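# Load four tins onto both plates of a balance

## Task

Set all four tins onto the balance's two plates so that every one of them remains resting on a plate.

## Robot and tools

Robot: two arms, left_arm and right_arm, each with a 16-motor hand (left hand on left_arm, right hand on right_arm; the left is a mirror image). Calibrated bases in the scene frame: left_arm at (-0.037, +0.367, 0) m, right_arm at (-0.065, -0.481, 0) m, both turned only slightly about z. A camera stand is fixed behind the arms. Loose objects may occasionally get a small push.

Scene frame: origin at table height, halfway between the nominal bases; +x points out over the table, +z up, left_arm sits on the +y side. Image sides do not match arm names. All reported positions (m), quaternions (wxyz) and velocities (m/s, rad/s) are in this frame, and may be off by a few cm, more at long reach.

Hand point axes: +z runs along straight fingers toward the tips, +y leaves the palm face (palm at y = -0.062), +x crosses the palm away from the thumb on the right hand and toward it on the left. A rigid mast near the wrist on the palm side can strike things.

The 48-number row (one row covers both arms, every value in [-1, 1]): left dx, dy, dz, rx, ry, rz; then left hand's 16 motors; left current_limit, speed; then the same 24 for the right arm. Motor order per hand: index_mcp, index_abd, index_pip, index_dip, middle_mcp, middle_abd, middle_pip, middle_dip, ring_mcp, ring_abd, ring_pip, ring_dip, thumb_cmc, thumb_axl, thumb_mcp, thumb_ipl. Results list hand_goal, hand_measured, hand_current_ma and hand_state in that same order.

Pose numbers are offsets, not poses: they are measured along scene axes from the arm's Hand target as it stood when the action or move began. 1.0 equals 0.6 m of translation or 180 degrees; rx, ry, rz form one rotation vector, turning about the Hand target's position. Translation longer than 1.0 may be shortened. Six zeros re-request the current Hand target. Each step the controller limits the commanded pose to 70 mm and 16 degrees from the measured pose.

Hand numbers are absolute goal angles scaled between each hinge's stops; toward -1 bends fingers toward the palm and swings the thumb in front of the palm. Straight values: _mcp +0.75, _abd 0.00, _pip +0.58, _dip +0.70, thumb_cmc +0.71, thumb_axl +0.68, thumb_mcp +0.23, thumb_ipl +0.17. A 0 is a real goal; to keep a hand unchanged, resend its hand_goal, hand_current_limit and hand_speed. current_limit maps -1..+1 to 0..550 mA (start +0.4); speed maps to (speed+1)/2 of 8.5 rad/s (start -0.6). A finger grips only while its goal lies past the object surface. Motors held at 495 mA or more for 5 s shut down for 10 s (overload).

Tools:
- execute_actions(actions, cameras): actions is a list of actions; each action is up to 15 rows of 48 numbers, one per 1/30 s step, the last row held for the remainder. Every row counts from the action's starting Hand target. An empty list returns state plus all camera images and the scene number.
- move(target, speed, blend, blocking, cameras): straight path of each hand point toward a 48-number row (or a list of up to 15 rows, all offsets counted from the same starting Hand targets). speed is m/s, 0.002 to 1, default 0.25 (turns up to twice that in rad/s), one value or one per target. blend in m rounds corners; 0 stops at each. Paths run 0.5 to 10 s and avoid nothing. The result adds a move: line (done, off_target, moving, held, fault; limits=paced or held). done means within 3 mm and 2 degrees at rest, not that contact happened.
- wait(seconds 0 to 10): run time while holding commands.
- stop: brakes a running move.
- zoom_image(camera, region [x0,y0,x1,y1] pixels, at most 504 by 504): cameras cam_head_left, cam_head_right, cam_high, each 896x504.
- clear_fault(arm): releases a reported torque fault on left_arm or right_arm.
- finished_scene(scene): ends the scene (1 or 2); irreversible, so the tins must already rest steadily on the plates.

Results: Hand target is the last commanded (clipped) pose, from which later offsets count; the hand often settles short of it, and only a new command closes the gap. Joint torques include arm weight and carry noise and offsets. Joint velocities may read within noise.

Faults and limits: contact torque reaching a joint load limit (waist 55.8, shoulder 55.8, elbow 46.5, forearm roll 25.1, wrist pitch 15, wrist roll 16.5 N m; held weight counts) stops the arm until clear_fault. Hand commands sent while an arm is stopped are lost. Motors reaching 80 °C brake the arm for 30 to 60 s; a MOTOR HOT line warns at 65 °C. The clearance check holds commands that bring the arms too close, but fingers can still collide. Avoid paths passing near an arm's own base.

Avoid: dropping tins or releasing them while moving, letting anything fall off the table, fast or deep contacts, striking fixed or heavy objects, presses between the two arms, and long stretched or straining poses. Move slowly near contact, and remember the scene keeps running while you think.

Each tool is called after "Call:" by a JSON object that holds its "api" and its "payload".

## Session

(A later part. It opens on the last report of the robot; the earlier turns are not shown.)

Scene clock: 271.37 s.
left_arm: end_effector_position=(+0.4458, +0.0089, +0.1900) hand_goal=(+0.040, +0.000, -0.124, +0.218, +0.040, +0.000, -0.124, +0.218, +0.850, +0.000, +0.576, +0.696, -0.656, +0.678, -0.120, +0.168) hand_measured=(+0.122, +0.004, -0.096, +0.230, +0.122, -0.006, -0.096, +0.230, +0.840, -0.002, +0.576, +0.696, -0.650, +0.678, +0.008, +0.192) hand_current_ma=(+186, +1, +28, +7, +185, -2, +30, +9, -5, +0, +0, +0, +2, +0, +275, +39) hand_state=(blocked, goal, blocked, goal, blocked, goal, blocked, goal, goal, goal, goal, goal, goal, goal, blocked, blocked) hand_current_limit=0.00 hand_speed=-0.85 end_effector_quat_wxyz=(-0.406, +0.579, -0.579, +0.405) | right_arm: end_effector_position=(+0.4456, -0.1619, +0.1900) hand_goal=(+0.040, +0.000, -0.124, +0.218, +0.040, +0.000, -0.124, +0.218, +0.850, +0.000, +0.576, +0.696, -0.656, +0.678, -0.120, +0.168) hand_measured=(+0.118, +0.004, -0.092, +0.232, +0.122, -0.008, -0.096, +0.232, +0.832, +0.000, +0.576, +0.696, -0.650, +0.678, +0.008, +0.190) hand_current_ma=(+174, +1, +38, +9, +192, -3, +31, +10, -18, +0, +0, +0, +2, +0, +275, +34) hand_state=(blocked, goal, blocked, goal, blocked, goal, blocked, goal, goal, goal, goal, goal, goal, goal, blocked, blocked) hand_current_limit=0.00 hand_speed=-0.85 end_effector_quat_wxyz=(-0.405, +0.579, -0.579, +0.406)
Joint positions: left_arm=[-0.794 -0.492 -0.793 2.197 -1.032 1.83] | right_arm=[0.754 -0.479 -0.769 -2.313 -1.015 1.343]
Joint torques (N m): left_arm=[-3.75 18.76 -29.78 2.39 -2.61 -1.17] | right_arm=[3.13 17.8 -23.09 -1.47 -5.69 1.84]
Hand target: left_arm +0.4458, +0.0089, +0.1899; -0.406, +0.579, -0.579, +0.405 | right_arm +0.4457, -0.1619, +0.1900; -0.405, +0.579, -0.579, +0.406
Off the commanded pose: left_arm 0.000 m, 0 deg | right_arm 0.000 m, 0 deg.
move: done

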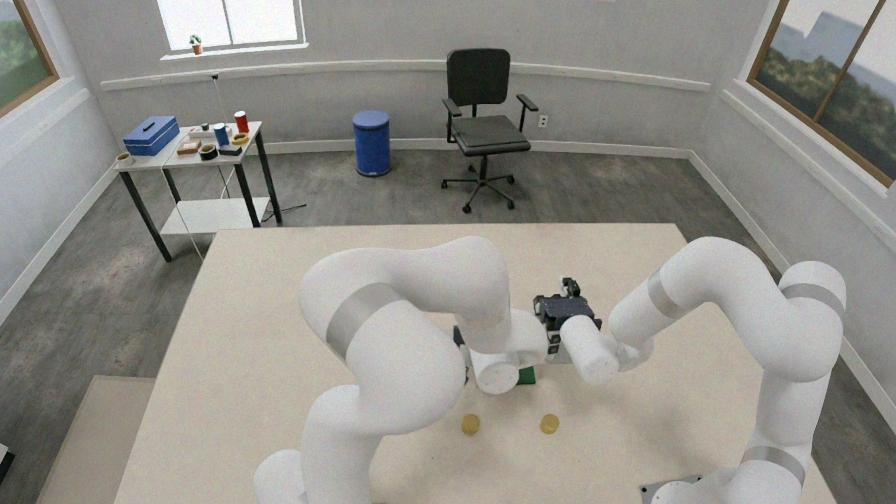

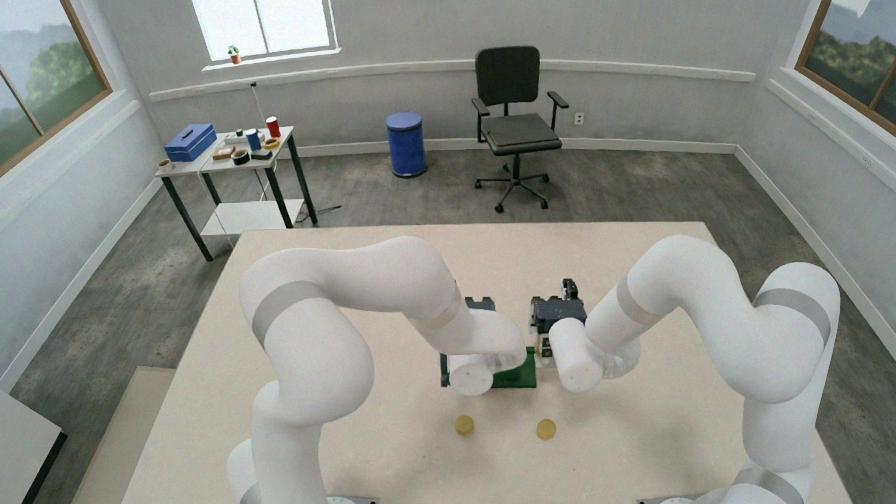

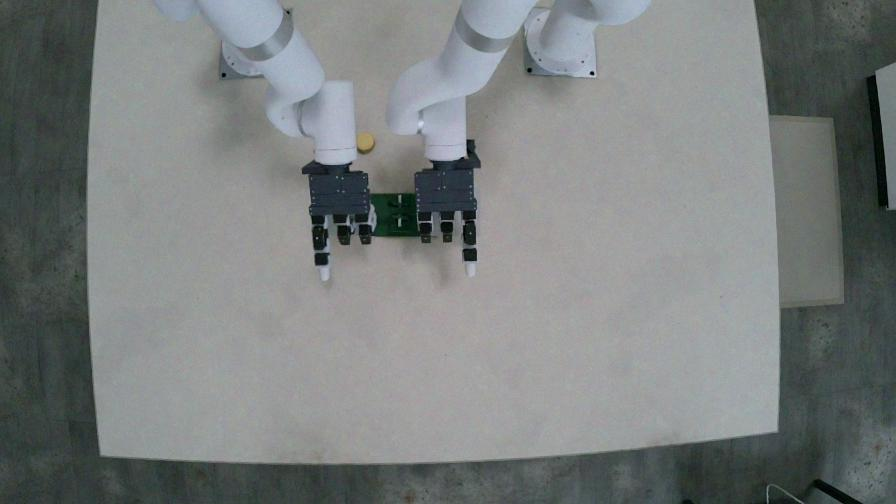

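Call:
{"api": "move", "payload": {"target": [[0.0133, 0.01, 0, 0, 0, 0, 0.04, 0, -0.124, 0.217, 0.04, 0, -0.124, 0.217, 0.85, 0, 0.576, 0.696, -0.657, 0.678, -0.12, 0.168, 0, -0.85, 0.0133, -0.01, 0, 0, 0, 0, 0.04, 0, -0.124, 0.217, 0.04, 0, -0.124, 0.217, 0.85, 0, 0.576, 0.696, -0.657, 0.678, -0.12, 0.168, 0, -0.85], [0.0133, 0.01, -0.025, 0, 0, 0, 0.04, 0, -0.124, 0.217, 0.04, 0, -0.124, 0.217, 0.85, 0, 0.576, 0.696, -0.657, 0.678, -0.12, 0.168, 0, -0.85, 0.0133, -0.01, -0.025, 0, 0, 0, 0.04, 0, -0.124, 0.217, 0.04, 0, -0.124, 0.217, 0.85, 0, 0.576, 0.696, -0.657, 0.678, -0.12, 0.168, 0, -0.85]], "speed": 0.04, "cameras": ["cam_high", "cam_head_right"]}}

Call:
{"api": "zoom_image", "payload": {"camera": "cam_head_right", "region": [500, 300, 600, 400]}}

Scene clock: 290.33 s.
left_arm: end_effector_position=(+0.4538, +0.0149, +0.1750) hand_goal=(+0.040, +0.000, -0.124, +0.218, +0.040, +0.000, -0.124, +0.218, +0.850, +0.000, +0.576, +0.696, -0.656, +0.678, -0.120, +0.168) hand_measured=(+0.122, +0.004, -0.096, +0.230, +0.122, -0.006, -0.096, +0.230, +0.840, -0.002, +0.576, +0.696, -0.650, +0.678, +0.008, +0.192) hand_current_ma=(+186, +1, +28, +7, +185, -2, +30, +9, -5, +0, +0, +0, +2, +0, +275, +39) hand_state=(blocked, goal, blocked, goal, blocked, goal, blocked, goal, goal, goal, goal, goal, goal, goal, blocked, blocked) hand_current_limit=0.00 hand_speed=-0.85 end_effector_quat_wxyz=(-0.406, +0.579, -0.579, +0.405) | right_arm: end_effector_position=(+0.4537, -0.1679, +0.1751) hand_goal=(+0.040, +0.000, -0.124, +0.218, +0.040, +0.000, -0.124, +0.218, +0.850, +0.000, +0.576, +0.696, -0.656, +0.678, -0.120, +0.168) hand_measured=(+0.118, +0.004, -0.092, +0.232, +0.122, -0.008, -0.096, +0.232, +0.832, +0.000, +0.576, +0.696, -0.650, +0.678, +0.008, +0.190) hand_current_ma=(+174, +1, +38, +10, +192, -3, +31, +10, -18, +0, +0, +0, +2, +0, +275, +34) hand_state=(blocked, goal, blocked, goal, blocked, goal, blocked, goal, goal, goal, goal, goal, goal, goal, blocked, blocked) hand_current_limit=0.00 hand_speed=-0.85 end_effector_quat_wxyz=(-0.405, +0.579, -0.579, +0.406)
Joint positions: left_arm=[-0.772 -0.529 -0.798 2.234 -1.046 1.797] | right_arm=[0.732 -0.517 -0.778 -2.35 -1.031 1.373]
Joint torques (N m): left_arm=[5.2 19.71 -29.43 2.82 -2.59 -1] | right_arm=[-6.88 18.58 -22.41 -1.2 -5.75 1.86]
Hand target: left_arm +0.4538, +0.0149, +0.1749; -0.406, +0.579, -0.579, +0.405 | right_arm +0.4536, -0.1679, +0.1750; -0.405, +0.579, -0.579, +0.406
Off the commanded pose: left_arm 0.000 m, 0 deg | right_arm 0.000 m, 0 deg.
move: done
Images, in order (width x height): cam_head_right 896x504, cam_high 896x504.

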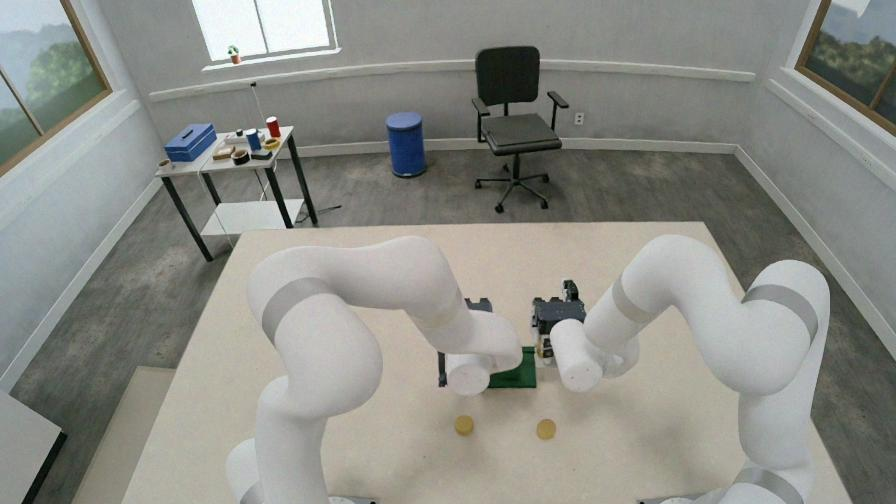

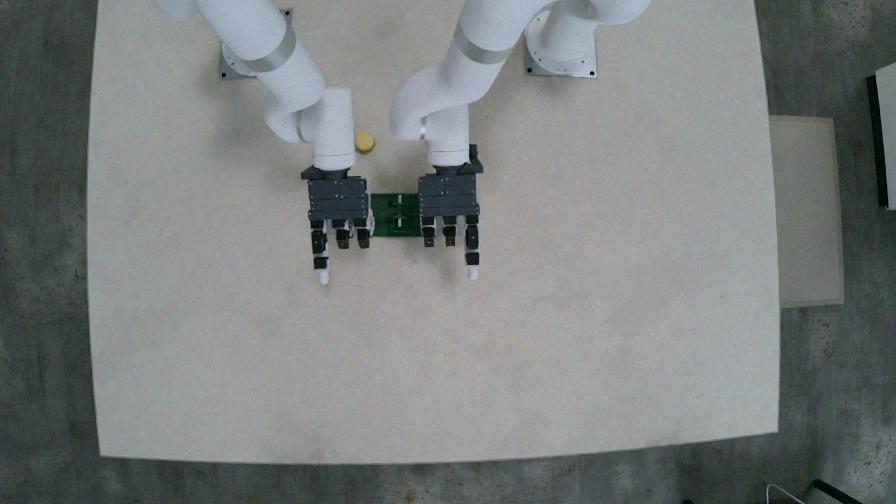

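Scaled by 5.040.

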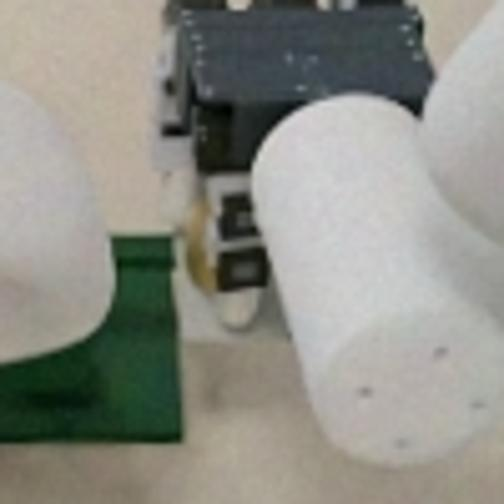

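Call:
{"api": "move", "payload": {"target": [0, 0, -0.0083, 0, 0, 0, 0.04, 0, -0.124, 0.217, 0.04, 0, -0.124, 0.217, 0.85, 0, 0.576, 0.696, -0.657, 0.678, -0.12, 0.168, 0, -0.85, 0, 0, -0.0083, 0, 0, 0, 0.04, 0, -0.124, 0.217, 0.04, 0, -0.124, 0.217, 0.85, 0, 0.576, 0.696, -0.657, 0.678, -0.12, 0.168, 0, -0.85], "speed": 0.02, "cameras": ["cam_high", "cam_head_right"]}}

Call:
{"api": "zoom_image", "payload": {"camera": "cam_head_right", "region": [500, 300, 600, 400]}}

Scene clock: 294.00 s.
left_arm: end_effector_position=(+0.4538, +0.0149, +0.1700) hand_goal=(+0.040, +0.000, -0.124, +0.218, +0.040, +0.000, -0.124, +0.218, +0.850, +0.000, +0.576, +0.696, -0.656, +0.678, -0.120, +0.168) hand_measured=(+0.122, +0.004, -0.096, +0.230, +0.122, -0.006, -0.096, +0.230, +0.840, -0.002, +0.576, +0.696, -0.650, +0.678, +0.008, +0.192) hand_current_ma=(+186, +1, +28, +7, +185, -2, +30, +9, -5, +0, +0, +0, +2, +0, +275, +39) hand_state=(blocked, goal, blocked, goal, blocked, goal, blocked, goal, goal, goal, goal, goal, goal, goal, blocked, blocked) hand_current_limit=0.00 hand_speed=-0.85 end_effector_quat_wxyz=(-0.406, +0.579, -0.579, +0.405) | right_arm: end_effector_position=(+0.4537, -0.1679, +0.1701) hand_goal=(+0.040, +0.000, -0.124, +0.218, +0.040, +0.000, -0.124, +0.218, +0.850, +0.000, +0.576, +0.696, -0.656, +0.678, -0.120, +0.168) hand_measured=(+0.118, +0.004, -0.092, +0.232, +0.122, -0.008, -0.096, +0.232, +0.832, +0.000, +0.576, +0.696, -0.650, +0.678, +0.008, +0.190) hand_current_ma=(+174, +1, +38, +10, +192, -3, +31, +10, -18, +0, +0, +0, +2, +0, +275, +34) hand_state=(blocked, goal, blocked, goal, blocked, goal, blocked, goal, goal, goal, goal, goal, goal, goal, blocked, blocked) hand_current_limit=0.00 hand_speed=-0.85 end_effector_quat_wxyz=(-0.405, +0.579, -0.579, +0.406)
Joint positions: left_arm=[-0.772 -0.54 -0.799 2.239 -1.052 1.788] | right_arm=[0.732 -0.529 -0.779 -2.354 -1.039 1.382]
Joint torques (N m): left_arm=[4.99 18.15 -29.15 2.76 -2.62 -1.1] | right_arm=[-6.73 17.7 -22.49 -1.54 -5.64 1.73]
Hand target: left_arm +0.4538, +0.0149, +0.1700; -0.406, +0.579, -0.579, +0.405 | right_arm +0.4536, -0.1679, +0.1701; -0.405, +0.579, -0.579, +0.406
Off the commanded pose: left_arm 0.000 m, 0 deg | right_arm 0.000 m, 0 deg.
move: done
Images, in order (width x height): cam_head_right 896x504, cam_high 896x504.

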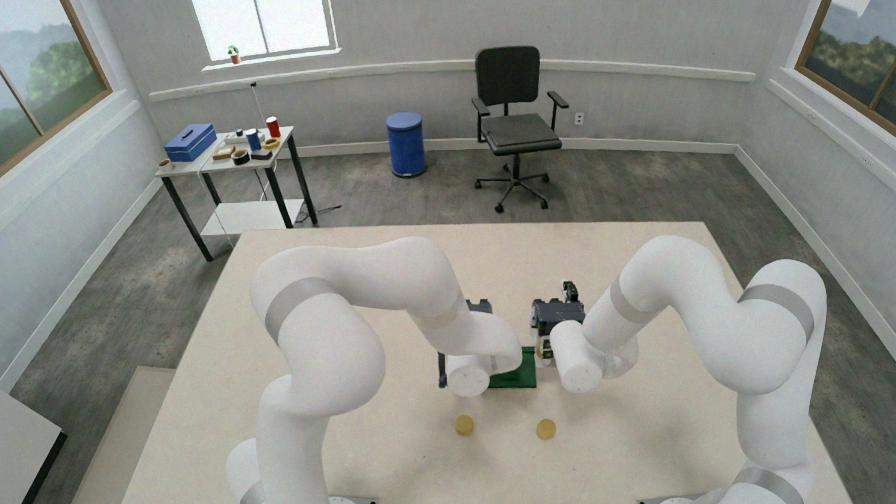

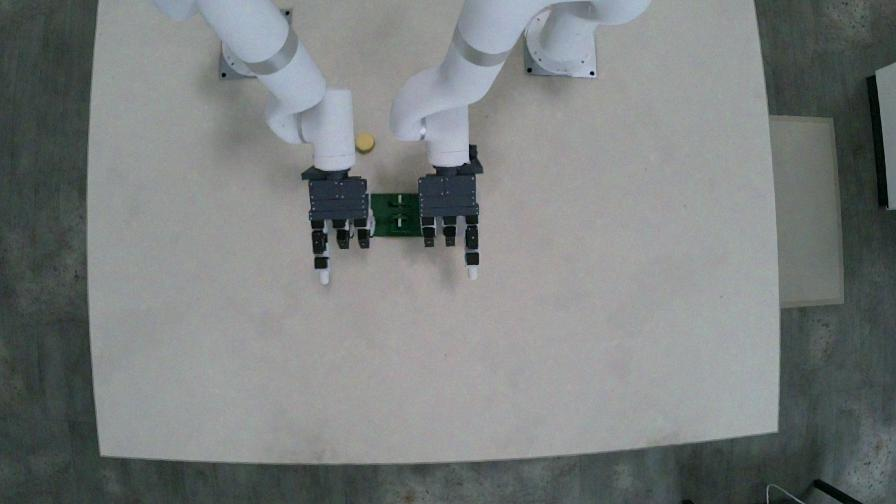

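Scaled by 5.040.

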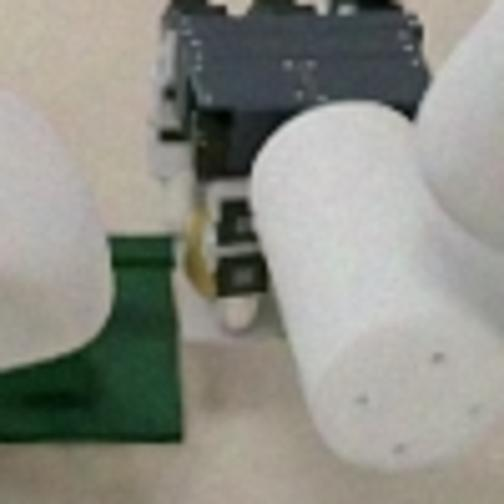

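Call:
{"api": "move", "payload": {"target": [0, 0, -0.0083, 0, 0, 0, 0.04, 0, -0.124, 0.217, 0.04, 0, -0.124, 0.217, 0.85, 0, 0.576, 0.696, -0.657, 0.678, -0.12, 0.168, 0, -0.85, 0, 0, -0.0083, 0, 0, 0, 0.04, 0, -0.124, 0.217, 0.04, 0, -0.124, 0.217, 0.85, 0, 0.576, 0.696, -0.657, 0.678, -0.12, 0.168, 0, -0.85], "speed": 0.02}}

Call:
{"api": "move", "payload": {"target": [0, 0, -0.005, 0, 0, 0, 0.04, 0, -0.124, 0.217, 0.04, 0, -0.124, 0.217, 0.85, 0, 0.576, 0.696, -0.657, 0.678, -0.12, 0.168, 0, -0.85, 0, 0, -0.005, 0, 0, 0, 0.04, 0, -0.124, 0.217, 0.04, 0, -0.124, 0.217, 0.85, 0, 0.576, 0.696, -0.657, 0.678, -0.12, 0.168, 0, -0.85], "speed": 0.02, "cameras": ["cam_high", "cam_head_right"]}}

Call:
{"api": "zoom_image", "payload": {"camera": "cam_head_right", "region": [500, 300, 600, 400]}}

Call:
{"api": "zoom_image", "payload": {"camera": "cam_high", "region": [300, 120, 500, 300]}}

Scene clock: 299.03 s.
left_arm: end_effector_position=(+0.4539, +0.0149, +0.1650) hand_goal=(+0.040, +0.000, -0.124, +0.218, +0.040, +0.000, -0.124, +0.218, +0.850, +0.000, +0.576, +0.696, -0.656, +0.678, -0.120, +0.168) hand_measured=(+0.120, +0.006, -0.096, +0.226, +0.120, -0.006, -0.096, +0.222, +0.840, -0.002, +0.576, +0.696, -0.648, +0.678, +0.008, +0.196) hand_current_ma=(+179, +2, +28, +3, +176, -2, +30, +1, -5, +0, +0, +0, +4, +0, +275, +51) hand_state=(blocked, goal, blocked, goal, blocked, goal, blocked, goal, goal, goal, goal, goal, goal, goal, blocked, blocked) hand_current_limit=0.00 hand_speed=-0.85 end_effector_quat_wxyz=(-0.406, +0.579, -0.579, +0.405) | right_arm: end_effector_position=(+0.4537, -0.1679, +0.1651) hand_goal=(+0.040, +0.000, -0.124, +0.218, +0.040, +0.000, -0.124, +0.218, +0.850, +0.000, +0.576, +0.696, -0.656, +0.678, -0.120, +0.168) hand_measured=(+0.114, +0.006, -0.092, +0.224, +0.120, -0.010, -0.096, +0.228, +0.832, +0.000, +0.576, +0.696, -0.650, +0.678, +0.008, +0.196) hand_current_ma=(+166, +2, +38, +3, +182, -5, +31, +5, -18, +0, +0, +0, +2, +0, +275, +48) hand_state=(blocked, goal, blocked, goal, blocked, goal, blocked, goal, goal, goal, goal, goal, goal, goal, blocked, blocked) hand_current_limit=0.00 hand_speed=-0.85 end_effector_quat_wxyz=(-0.406, +0.579, -0.579, +0.406)
Joint positions: left_arm=[-0.772 -0.552 -0.8 2.244 -1.059 1.779] | right_arm=[0.732 -0.541 -0.78 -2.359 -1.046 1.391]
Joint torques (N m): left_arm=[4.95 13.48 -23.92 2.24 -1.82 -0.82] | right_arm=[-6.71 13.99 -19.03 -1.56 -3.99 1.63]
Hand target: left_arm +0.4538, +0.0149, +0.1650; -0.406, +0.579, -0.579, +0.405 | right_arm +0.4536, -0.1679, +0.1651; -0.405, +0.579, -0.579, +0.406
Off the commanded pose: left_arm 0.000 m, 0 deg | right_arm 0.000 m, 0 deg.
move: done

Scene clock: 299.73 s.
left_arm: end_effector_position=(+0.4538, +0.0149, +0.1620) hand_goal=(+0.040, +0.000, -0.124, +0.218, +0.040, +0.000, -0.124, +0.218, +0.850, +0.000, +0.576, +0.696, -0.656, +0.678, -0.120, +0.168) hand_measured=(+0.120, +0.020, -0.102, +0.216, +0.118, -0.018, -0.104, +0.214, +0.840, -0.002, +0.576, +0.696, -0.646, +0.678, +0.008, +0.198) hand_current_ma=(+179, +14, +20, +0, +173, -11, +18, -1, -5, +0, +0, +0, +6, +0, +275, +54) hand_state=(blocked, blocked, blocked, goal, blocked, goal, blocked, goal, goal, goal, goal, goal, goal, goal, blocked, blocked) hand_current_limit=0.00 hand_speed=-0.85 end_effector_quat_wxyz=(-0.406, +0.579, -0.579, +0.405) | right_arm: end_effector_position=(+0.4537, -0.1679, +0.1621) hand_goal=(+0.040, +0.000, -0.124, +0.218, +0.040, +0.000, -0.124, +0.218, +0.850, +0.000, +0.576, +0.696, -0.656, +0.678, -0.120, +0.168) hand_measured=(+0.112, +0.012, -0.096, +0.218, +0.120, -0.018, -0.098, +0.218, +0.832, +0.000, +0.576, +0.696, -0.652, +0.678, +0.008, +0.196) hand_current_ma=(+159, +7, +32, +0, +182, -14, +30, +0, -18, +0, +0, +0, +2, +0, +275, +48) hand_state=(blocked, goal, blocked, goal, blocked, goal, blocked, goal, goal, goal, goal, goal, goal, goal, blocked, blocked) hand_current_limit=0.00 hand_speed=-0.85 end_effector_quat_wxyz=(-0.405, +0.579, -0.579, +0.406)
Joint positions: left_arm=[-0.772 -0.559 -0.801 2.246 -1.062 1.773] | right_arm=[0.732 -0.548 -0.781 -2.361 -1.051 1.396]
Joint torques (N m): left_arm=[4.02 13.41 -22.79 2.21 -1.48 -0.9] | right_arm=[-6.25 13.09 -18.64 -1.22 -3.85 1.59]
Hand target: left_arm +0.4538, +0.0149, +0.1620; -0.406, +0.579, -0.579, +0.405 | right_arm +0.4536, -0.1679, +0.1621; -0.405, +0.579, -0.579, +0.406
Off the commanded pose: left_arm 0.000 m, 0 deg | right_arm 0.000 m, 0 deg.
move: done
Images, in order (width x height): cam_head_right 896x504, cam_high 896x504.

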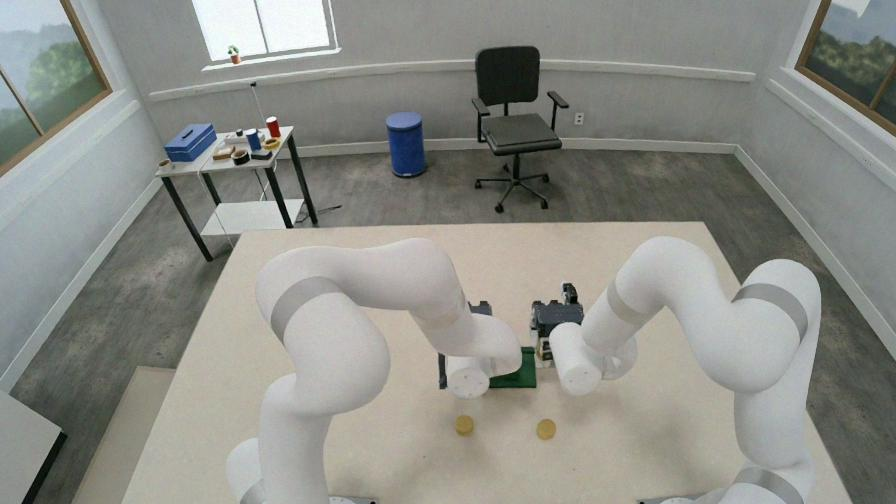

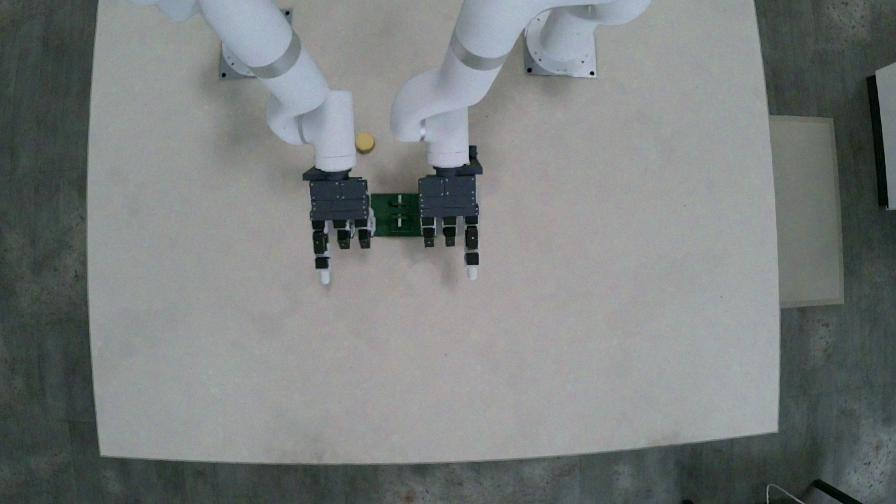

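Scaled by 5.040.

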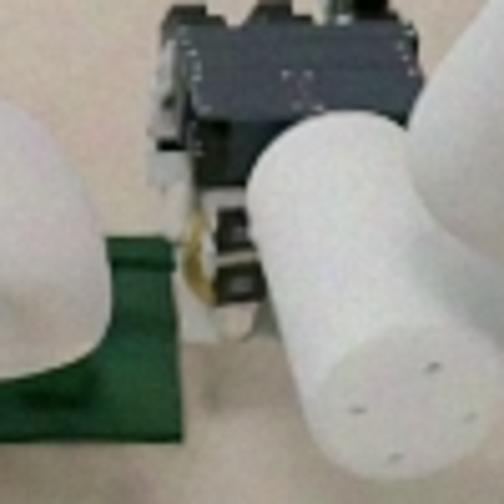

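Scaled by 2.520.

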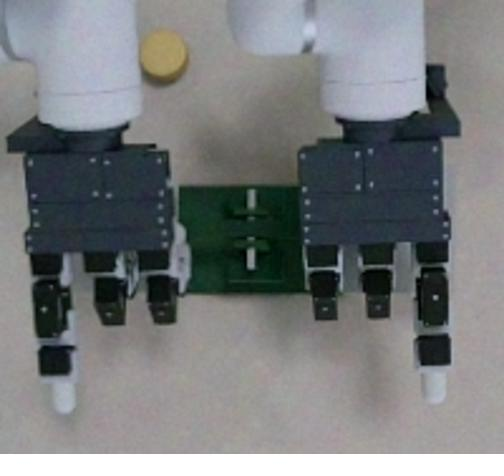

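Call:
{"api": "move", "payload": {"target": [[0, 0, 0.005, 0, 0, 0, 0.04, 0, -0.124, 0.217, 0.04, 0, -0.124, 0.217, 0.85, 0, 0.576, 0.696, -0.657, 0.678, -0.12, 0.168, 0, -0.85, 0, 0, 0.005, 0, 0, 0, 0.04, 0, -0.124, 0.217, 0.04, 0, -0.124, 0.217, 0.85, 0, 0.576, 0.696, -0.657, 0.678, -0.12, 0.168, 0, -0.85],[0, 0, 0.005, 0, 0, 0, 0.09, 0, -0.124, 0.217, 0.09, 0, -0.124, 0.217, 0.85, 0, 0.576, 0.696, -0.657, 0.678, -0.05, 0.168, 0, -0.95, 0, 0, 0.005, 0, 0, 0, 0.09, 0, -0.124, 0.217, 0.09, 0, -0.124, 0.217, 0.85, 0, 0.576, 0.696, -0.657, 0.678, -0.05, 0.168, 0, -0.95]], "speed": 0.02}}

Call:
{"api": "move", "payload": {"target": [0, 0, 0, 0, 0, 0, 0.12, 0, -0.124, 0.217, 0.12, 0, -0.124, 0.217, 0.85, 0, 0.576, 0.696, -0.657, 0.678, -0.01, 0.168, 0, -0.95, 0, 0, 0, 0, 0, 0, 0.12, 0, -0.124, 0.217, 0.12, 0, -0.124, 0.217, 0.85, 0, 0.576, 0.696, -0.657, 0.678, -0.01, 0.168, 0, -0.95], "speed": 0.02}}

Scene clock: 308.47 s.
left_arm: end_effector_position=(+0.4538, +0.0149, +0.1650) hand_goal=(+0.090, +0.000, -0.124, +0.218, +0.090, +0.000, -0.124, +0.218, +0.850, +0.000, +0.576, +0.696, -0.656, +0.678, -0.050, +0.168) hand_measured=(+0.120, +0.020, -0.098, +0.228, +0.116, -0.018, -0.098, +0.230, +0.840, -0.002, +0.576, +0.696, -0.646, +0.678, +0.008, +0.198) hand_current_ma=(+35, +14, +27, +7, +30, -13, +26, +8, -5, +0, +0, +0, +6, +0, +146, +55) hand_state=(blocked, blocked, blocked, goal, blocked, goal, blocked, goal, goal, goal, goal, goal, goal, goal, blocked, blocked) hand_current_limit=0.00 hand_speed=-0.95 end_effector_quat_wxyz=(-0.406, +0.579, -0.579, +0.405) | right_arm: end_effector_position=(+0.4536, -0.1679, +0.1651) hand_goal=(+0.090, +0.000, -0.124, +0.218, +0.090, +0.000, -0.124, +0.218, +0.850, +0.000, +0.576, +0.696, -0.656, +0.678, -0.050, +0.168) hand_measured=(+0.114, +0.014, -0.096, +0.230, +0.120, -0.020, -0.098, +0.230, +0.832, +0.000, +0.576, +0.696, -0.650, +0.678, +0.008, +0.196) hand_current_ma=(+29, +8, +33, +8, +40, -14, +30, +9, -18, +0, +0, +0, +2, +0, +155, +50) hand_state=(blocked, goal, blocked, goal, blocked, goal, blocked, goal, goal, goal, goal, goal, goal, goal, blocked, blocked) hand_current_limit=0.00 hand_speed=-0.95 end_effector_quat_wxyz=(-0.405, +0.579, -0.579, +0.406)
Joint positions: left_arm=[-0.772 -0.552 -0.8 2.244 -1.058 1.779] | right_arm=[0.732 -0.541 -0.78 -2.359 -1.046 1.391]
Joint torques (N m): left_arm=[4.58 40.43 -14.13 -2.32 0.24 0.94] | right_arm=[-6.07 56.92 -5.01 1.66 1.47 -1.93]
Hand target: left_arm +0.4538, +0.0149, +0.1650; -0.406, +0.579, -0.579, +0.405 | right_arm +0.4536, -0.1679, +0.1651; -0.405, +0.579, -0.579, +0.406
Off the commanded pose: left_arm 0.000 m, 0 deg | right_arm 0.000 m, 0 deg.
move: done

Scene clock: 308.97 s.
left_arm: end_effector_position=(+0.4538, +0.0149, +0.1650) hand_goal=(+0.120, +0.000, -0.124, +0.218, +0.120, +0.000, -0.124, +0.218, +0.850, +0.000, +0.576, +0.696, -0.656, +0.678, -0.010, +0.168) hand_measured=(+0.128, +0.020, -0.098, +0.228, +0.128, -0.018, -0.098, +0.230, +0.840, -0.002, +0.576, +0.696, -0.648, +0.678, +0.008, +0.186) hand_current_ma=(+5, +14, +27, +7, +4, -13, +25, +8, -5, +0, +0, +0, +4, +0, +22, +23) hand_state=(goal, blocked, blocked, goal, goal, goal, blocked, goal, goal, goal, goal, goal, goal, goal, goal, goal) hand_current_limit=0.00 hand_speed=-0.95 end_effector_quat_wxyz=(-0.406, +0.579, -0.579, +0.405) | right_arm: end_effector_position=(+0.4536, -0.1679, +0.1651) hand_goal=(+0.120, +0.000, -0.124, +0.218, +0.120, +0.000, -0.124, +0.218, +0.850, +0.000, +0.576, +0.696, -0.656, +0.678, -0.010, +0.168) hand_measured=(+0.126, +0.014, -0.098, +0.230, +0.130, -0.020, -0.098, +0.230, +0.832, +0.000, +0.576, +0.696, -0.650, +0.678, +0.008, +0.184) hand_current_ma=(+3, +8, +30, +8, +8, -14, +30, +9, -18, +0, +0, +0, +2, +0, +25, +23) hand_state=(goal, goal, blocked, goal, goal, goal, blocked, goal, goal, goal, goal, goal, goal, goal, goal, goal) hand_current_limit=0.00 hand_speed=-0.95 end_effector_quat_wxyz=(-0.405, +0.579, -0.579, +0.406)
Joint positions: left_arm=[-0.772 -0.552 -0.8 2.244 -1.058 1.779] | right_arm=[0.732 -0.541 -0.78 -2.359 -1.046 1.391]
Joint torques (N m): left_arm=[6.22 38.82 -14.12 -2.6 0.44 0.83] | right_arm=[-6.64 56.84 -4.5 2.02 1.37 -1.96]
Hand target: left_arm +0.4538, +0.0149, +0.1650; -0.406, +0.579, -0.579, +0.405 | right_arm +0.4536, -0.1679, +0.1651; -0.405, +0.579, -0.579, +0.406
Off the commanded pose: left_arm 0.000 m, 0 deg | right_arm 0.000 m, 0 deg.
move: done

Call:
{"api": "move", "payload": {"target": [0, 0, 0, 0, 0, 0, 0.3, 0, -0.124, 0.217, 0.3, 0, -0.124, 0.217, 0.85, 0, 0.576, 0.696, -0.657, 0.678, 0.13, 0.168, 0, -0.93, 0, 0, 0, 0, 0, 0, 0.3, 0, -0.124, 0.217, 0.3, 0, -0.124, 0.217, 0.85, 0, 0.576, 0.696, -0.657, 0.678, 0.13, 0.168, 0, -0.93], "speed": 0.02, "cameras": ["cam_high", "cam_head_right"]}}

Call:
{"api": "zoom_image", "payload": {"camera": "cam_head_right", "region": [500, 300, 600, 400]}}

Call:
{"api": "zoom_image", "payload": {"camera": "cam_high", "region": [300, 120, 500, 300]}}

Scene clock: 312.77 s.
left_arm: end_effector_position=(+0.4538, +0.0149, +0.1650) hand_goal=(+0.300, +0.000, -0.124, +0.218, +0.300, +0.000, -0.124, +0.218, +0.850, +0.000, +0.576, +0.696, -0.656, +0.678, +0.130, +0.168) hand_measured=(+0.288, +0.004, -0.120, +0.222, +0.276, -0.004, -0.128, +0.216, +0.840, -0.002, +0.576, +0.696, -0.652, +0.678, +0.126, +0.170) hand_current_ma=(-10, +1, +1, +1, -25, -1, -1, +0, -5, +0, +0, +0, +1, +0, -2, +1) hand_state=(goal, goal, goal, goal, blocked, goal, goal, goal, goal, goal, goal, goal, goal, goal, goal, goal) hand_current_limit=0.00 hand_speed=-0.93 end_effector_quat_wxyz=(-0.406, +0.579, -0.579, +0.405) | right_arm: end_effector_position=(+0.4537, -0.1679, +0.1651) hand_goal=(+0.300, +0.000, -0.124, +0.218, +0.300, +0.000, -0.124, +0.218, +0.850, +0.000, +0.576, +0.696, -0.656, +0.678, +0.130, +0.168) hand_measured=(+0.288, +0.004, -0.120, +0.222, +0.288, -0.004, -0.120, +0.222, +0.832, +0.000, +0.576, +0.696, -0.652, +0.678, +0.126, +0.170) hand_current_ma=(-8, +1, +1, +1, -9, -1, +1, +1, -18, +0, +0, +0, +1, +0, -2, +1) hand_state=(goal, goal, goal, goal, goal, goal, goal, goal, goal, goal, goal, goal, goal, goal, goal, goal) hand_current_limit=0.00 hand_speed=-0.93 end_effector_quat_wxyz=(-0.405, +0.579, -0.579, +0.406)
Joint positions: left_arm=[-0.772 -0.552 -0.8 2.244 -1.058 1.779] | right_arm=[0.732 -0.541 -0.78 -2.359 -1.046 1.391]
Joint torques (N m): left_arm=[4.16 34.22 -14.5 -2.48 0.15 0.92] | right_arm=[-5.14 54.37 -4.67 1.94 1.22 -1.97]
Hand target: left_arm +0.4538, +0.0149, +0.1650; -0.406, +0.579, -0.579, +0.405 | right_arm +0.4536, -0.1679, +0.1651; -0.405, +0.579, -0.579, +0.406
Off the commanded pose: left_arm 0.000 m, 0 deg | right_arm 0.000 m, 0 deg.
move: done
Images, in order (width x height): cam_head_right 896x504, cam_high 896x504.

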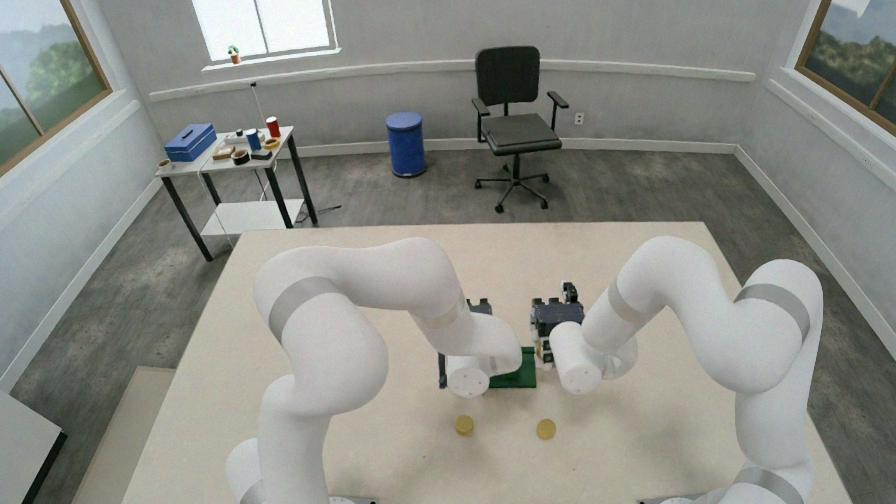

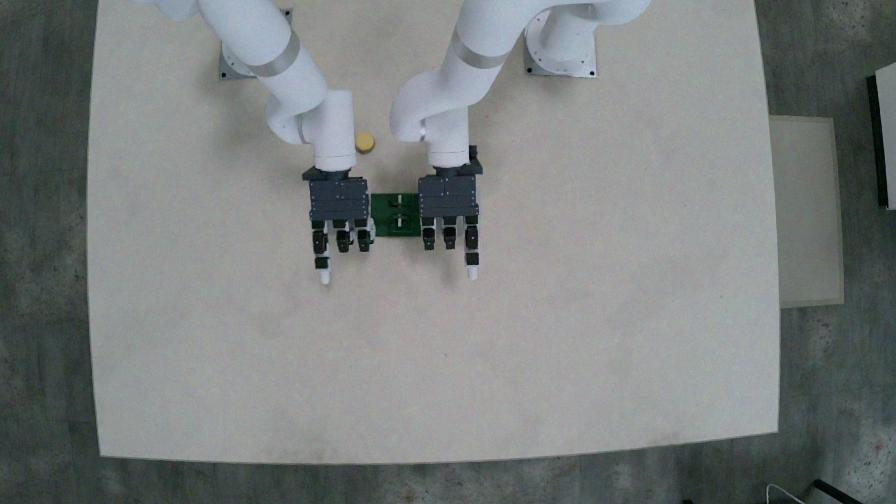

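Scaled by 5.040.

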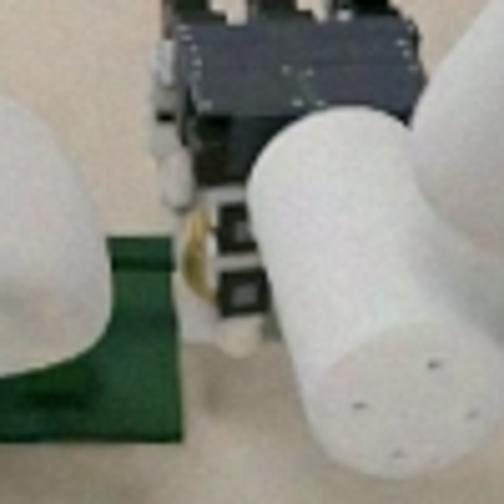

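Scaled by 2.520.

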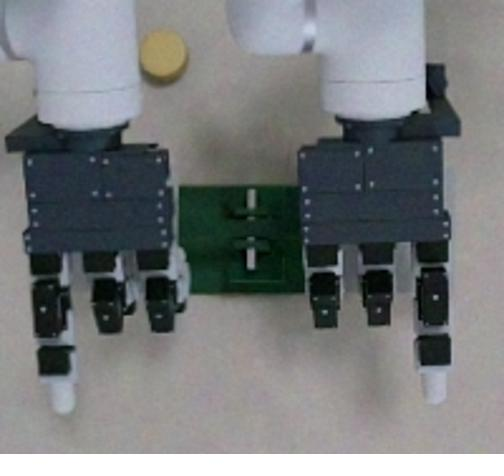

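Call:
{"api": "move", "payload": {"target": [0, 0, 0.1, 0, 0, 0, 0.3, 0, -0.124, 0.217, 0.3, 0, -0.124, 0.217, 0.85, 0, 0.576, 0.696, -0.657, 0.678, 0.13, 0.168, 0, -0.93, 0, 0, 0.1, 0, 0, 0, 0.3, 0, -0.124, 0.217, 0.3, 0, -0.124, 0.217, 0.85, 0, 0.576, 0.696, -0.657, 0.678, 0.13, 0.168, 0, -0.93], "speed": 0.04, "cameras": ["cam_high", "cam_head_right"]}}

Call:
{"api": "zoom_image", "payload": {"camera": "cam_head_right", "region": [500, 300, 600, 400]}}

Call:
{"api": "zoom_image", "payload": {"camera": "cam_high", "region": [300, 120, 500, 300]}}

Scene clock: 318.50 s.
left_arm: end_effector_position=(+0.4538, +0.0149, +0.2249) hand_goal=(+0.300, +0.000, -0.124, +0.218, +0.300, +0.000, -0.124, +0.218, +0.850, +0.000, +0.576, +0.696, -0.656, +0.678, +0.130, +0.168) hand_measured=(+0.288, +0.004, -0.120, +0.222, +0.288, +0.000, -0.126, +0.216, +0.840, -0.002, +0.576, +0.696, -0.652, +0.678, +0.126, +0.170) hand_current_ma=(-9, +1, +1, +1, -8, +0, -1, +0, -5, +0, +0, +0, +1, +0, -2, +1) hand_state=(goal, goal, goal, goal, goal, goal, goal, goal, goal, goal, goal, goal, goal, goal, goal, goal) hand_current_limit=0.00 hand_speed=-0.93 end_effector_quat_wxyz=(-0.406, +0.579, -0.579, +0.405) | right_arm: end_effector_position=(+0.4536, -0.1679, +0.2250) hand_goal=(+0.300, +0.000, -0.124, +0.218, +0.300, +0.000, -0.124, +0.218, +0.850, +0.000, +0.576, +0.696, -0.656, +0.678, +0.130, +0.168) hand_measured=(+0.288, +0.004, -0.120, +0.222, +0.288, -0.004, -0.120, +0.222, +0.832, +0.000, +0.576, +0.696, -0.652, +0.678, +0.126, +0.170) hand_current_ma=(-8, +1, +1, +1, -8, -1, +1, +1, -18, +0, +0, +0, +1, +0, -2, +1) hand_state=(goal, goal, goal, goal, goal, goal, goal, goal, goal, goal, goal, goal, goal, goal, goal, goal) hand_current_limit=0.00 hand_speed=-0.93 end_effector_quat_wxyz=(-0.405, +0.579, -0.579, +0.406)
Joint positions: left_arm=[-0.772 -0.417 -0.795 2.18 -0.981 1.901] | right_arm=[0.732 -0.404 -0.775 -2.297 -0.956 1.277]
Joint torques (N m): left_arm=[4.16 36.87 -30.79 -2.65 0.44 0.96] | right_arm=[-4.76 53.41 -23.98 1.76 1.64 -2.03]
Hand target: left_arm +0.4538, +0.0149, +0.2250; -0.406, +0.579, -0.579, +0.405 | right_arm +0.4536, -0.1679, +0.2251; -0.405, +0.579, -0.579, +0.406
Off the commanded pose: left_arm 0.000 m, 0 deg | right_arm 0.000 m, 0 deg.
move: done
Images, in order (width x height): cam_head_right 896x504, cam_high 896x504.

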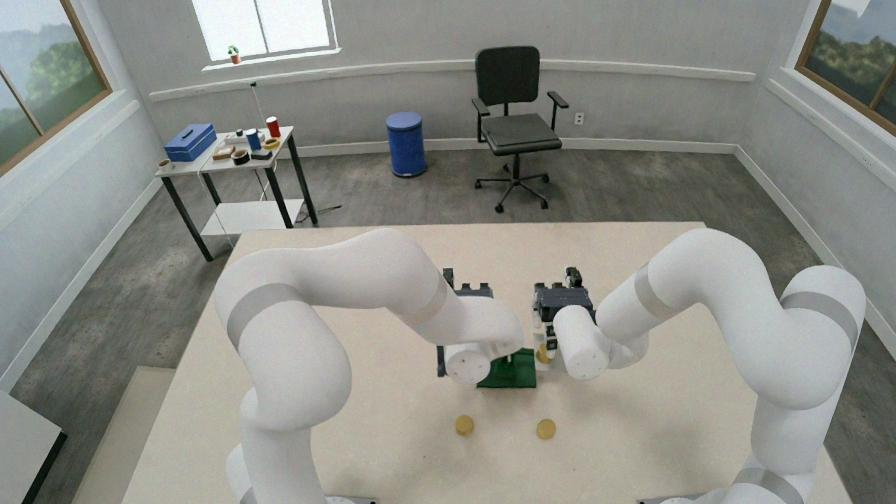

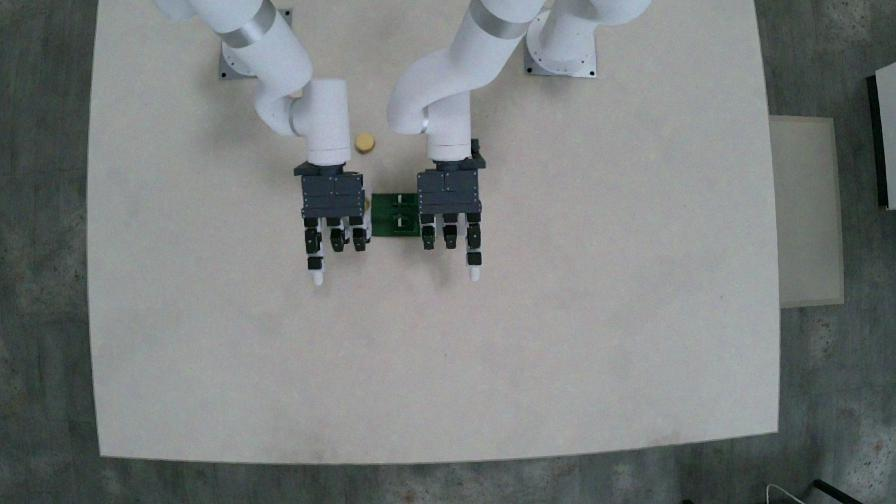

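Scaled by 5.040.

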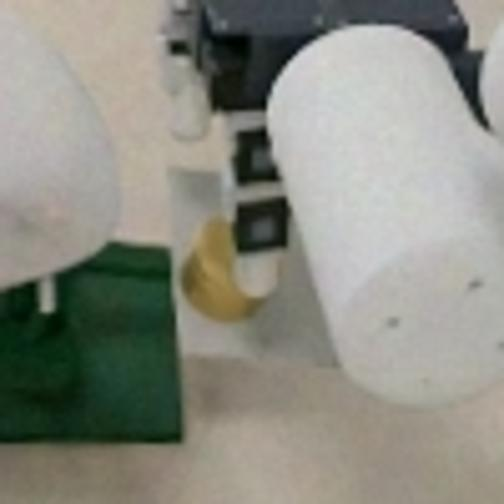

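Scaled by 2.520.

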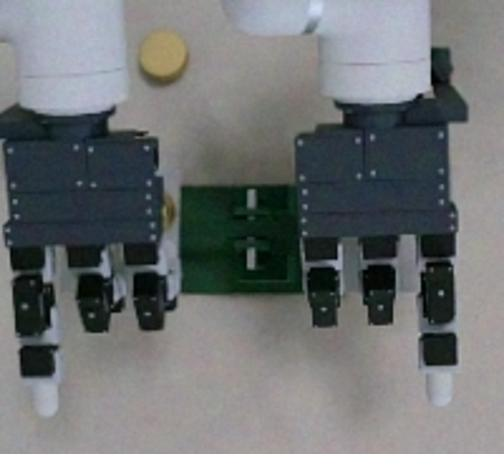

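Call:
{"api": "move", "payload": {"target": [[0, 0, 0.1, 0, 0, 0, 0.479, 0, -0.124, 0.217, 0.479, 0, -0.124, 0.217, 0.85, 0, 0.576, 0.696, -0.657, 0.678, 0.226, 0.168, 0, -0.7, 0, 0, 0.1, 0, 0, 0, 0.479, 0, -0.124, 0.217, 0.479, 0, -0.124, 0.217, 0.85, 0, 0.576, 0.696, -0.657, 0.678, 0.226, 0.168, 0, -0.7], [0, 0.45, 0.1, 0, 0, 0, 0.479, 0, -0.124, 0.217, 0.479, 0, -0.124, 0.217, 0.85, 0, 0.576, 0.696, -0.657, 0.678, 0.226, 0.168, 0, -0.7, 0, -0.4, 0.1, 0, 0, 0, 0.479, 0, -0.124, 0.217, 0.479, 0, -0.124, 0.217, 0.85, 0, 0.576, 0.696, -0.657, 0.678, 0.226, 0.168, 0, -0.7]], "speed": [0.1, 0.25], "cameras": ["all"]}}

Call:
{"api": "zoom_image", "payload": {"camera": "cam_head_right", "region": [420, 310, 600, 400]}}

Call:
{"api": "zoom_image", "payload": {"camera": "cam_high", "region": [300, 120, 500, 250]}}

Scene clock: 324.60 s.
left_arm: end_effector_position=(+0.4538, +0.2849, +0.2850) hand_goal=(+0.480, +0.000, -0.124, +0.218, +0.480, +0.000, -0.124, +0.218, +0.850, +0.000, +0.576, +0.696, -0.656, +0.678, +0.226, +0.168) hand_measured=(+0.464, +0.002, -0.122, +0.222, +0.466, +0.000, -0.126, +0.216, +0.840, -0.002, +0.576, +0.696, -0.654, +0.678, +0.222, +0.170) hand_current_ma=(-12, +1, +1, +1, -11, +0, -1, +0, -6, +0, +0, +0, +0, +0, -3, +1) hand_state=(goal, goal, goal, goal, goal, goal, goal, goal, goal, goal, goal, goal, goal, goal, goal, goal) hand_current_limit=0.00 hand_speed=-0.70 end_effector_quat_wxyz=(-0.406, +0.579, -0.579, +0.405) | right_arm: end_effector_position=(+0.4536, -0.4079, +0.2851) hand_goal=(+0.480, +0.000, -0.124, +0.218, +0.480, +0.000, -0.124, +0.218, +0.850, +0.000, +0.576, +0.696, -0.656, +0.678, +0.226, +0.168) hand_measured=(+0.466, +0.002, -0.122, +0.222, +0.466, -0.004, -0.122, +0.222, +0.832, +0.000, +0.576, +0.696, -0.654, +0.678, +0.222, +0.170) hand_current_ma=(-11, +1, +1, +1, -11, -1, +1, +1, -18, +0, +0, +0, +1, +0, -3, +1) hand_state=(goal, goal, goal, goal, goal, goal, goal, goal, goal, goal, goal, goal, goal, goal, goal, goal) hand_current_limit=0.00 hand_speed=-0.70 end_effector_quat_wxyz=(-0.405, +0.579, -0.579, +0.406)
Joint positions: left_arm=[-0.149 0.015 -0.449 2.886 -0.769 1.693] | right_arm=[0.173 -0.049 -0.514 -2.94 -0.764 1.474]
Joint torques (N m): left_arm=[4.6 25.91 -18.33 2.55 -0.16 -1.03] | right_arm=[-6.16 38.11 -8.2 -1.91 0.07 1.87]
Hand target: left_arm +0.4538, +0.2849, +0.2850; -0.406, +0.579, -0.579, +0.405 | right_arm +0.4536, -0.4079, +0.2851; -0.405, +0.579, -0.579, +0.406
Off the commanded pose: left_arm 0.000 m, 0 deg | right_arm 0.000 m, 0 deg.
move: done

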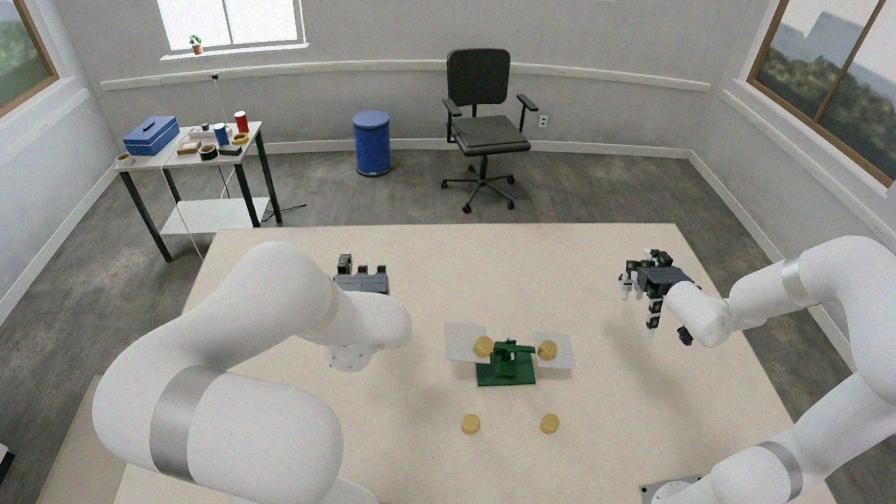

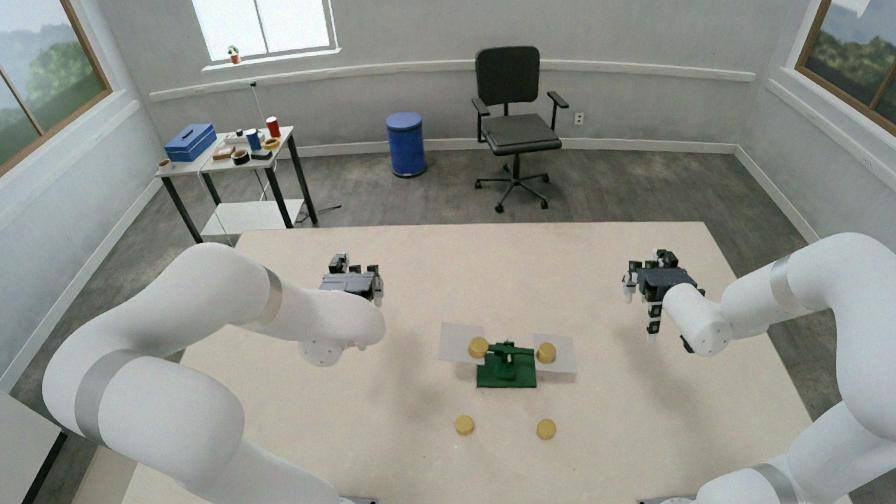

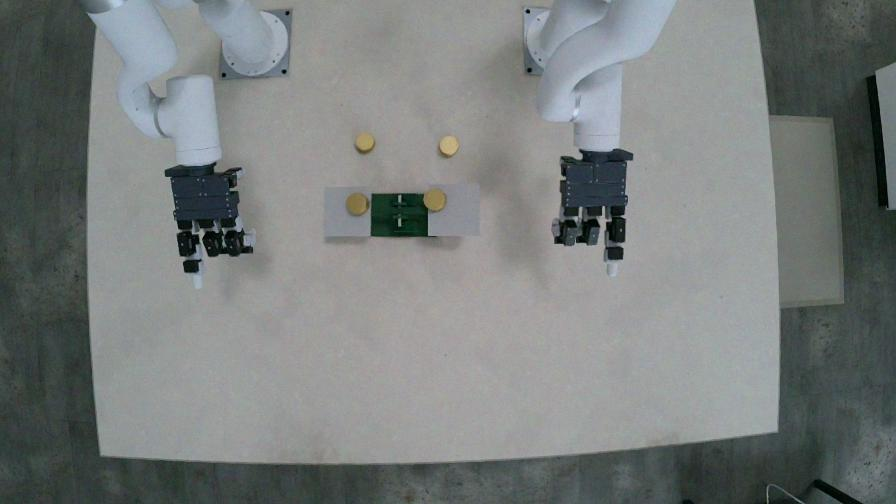

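Scaled by 2.800.

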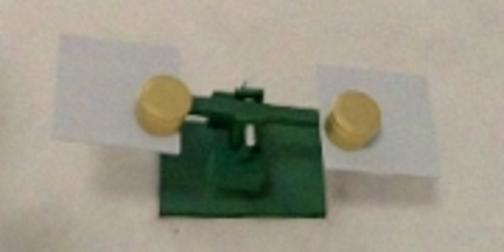

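Scaled by 2.520.

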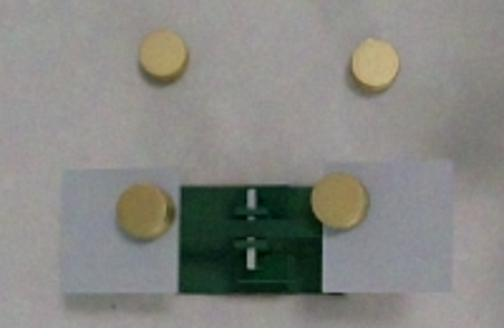

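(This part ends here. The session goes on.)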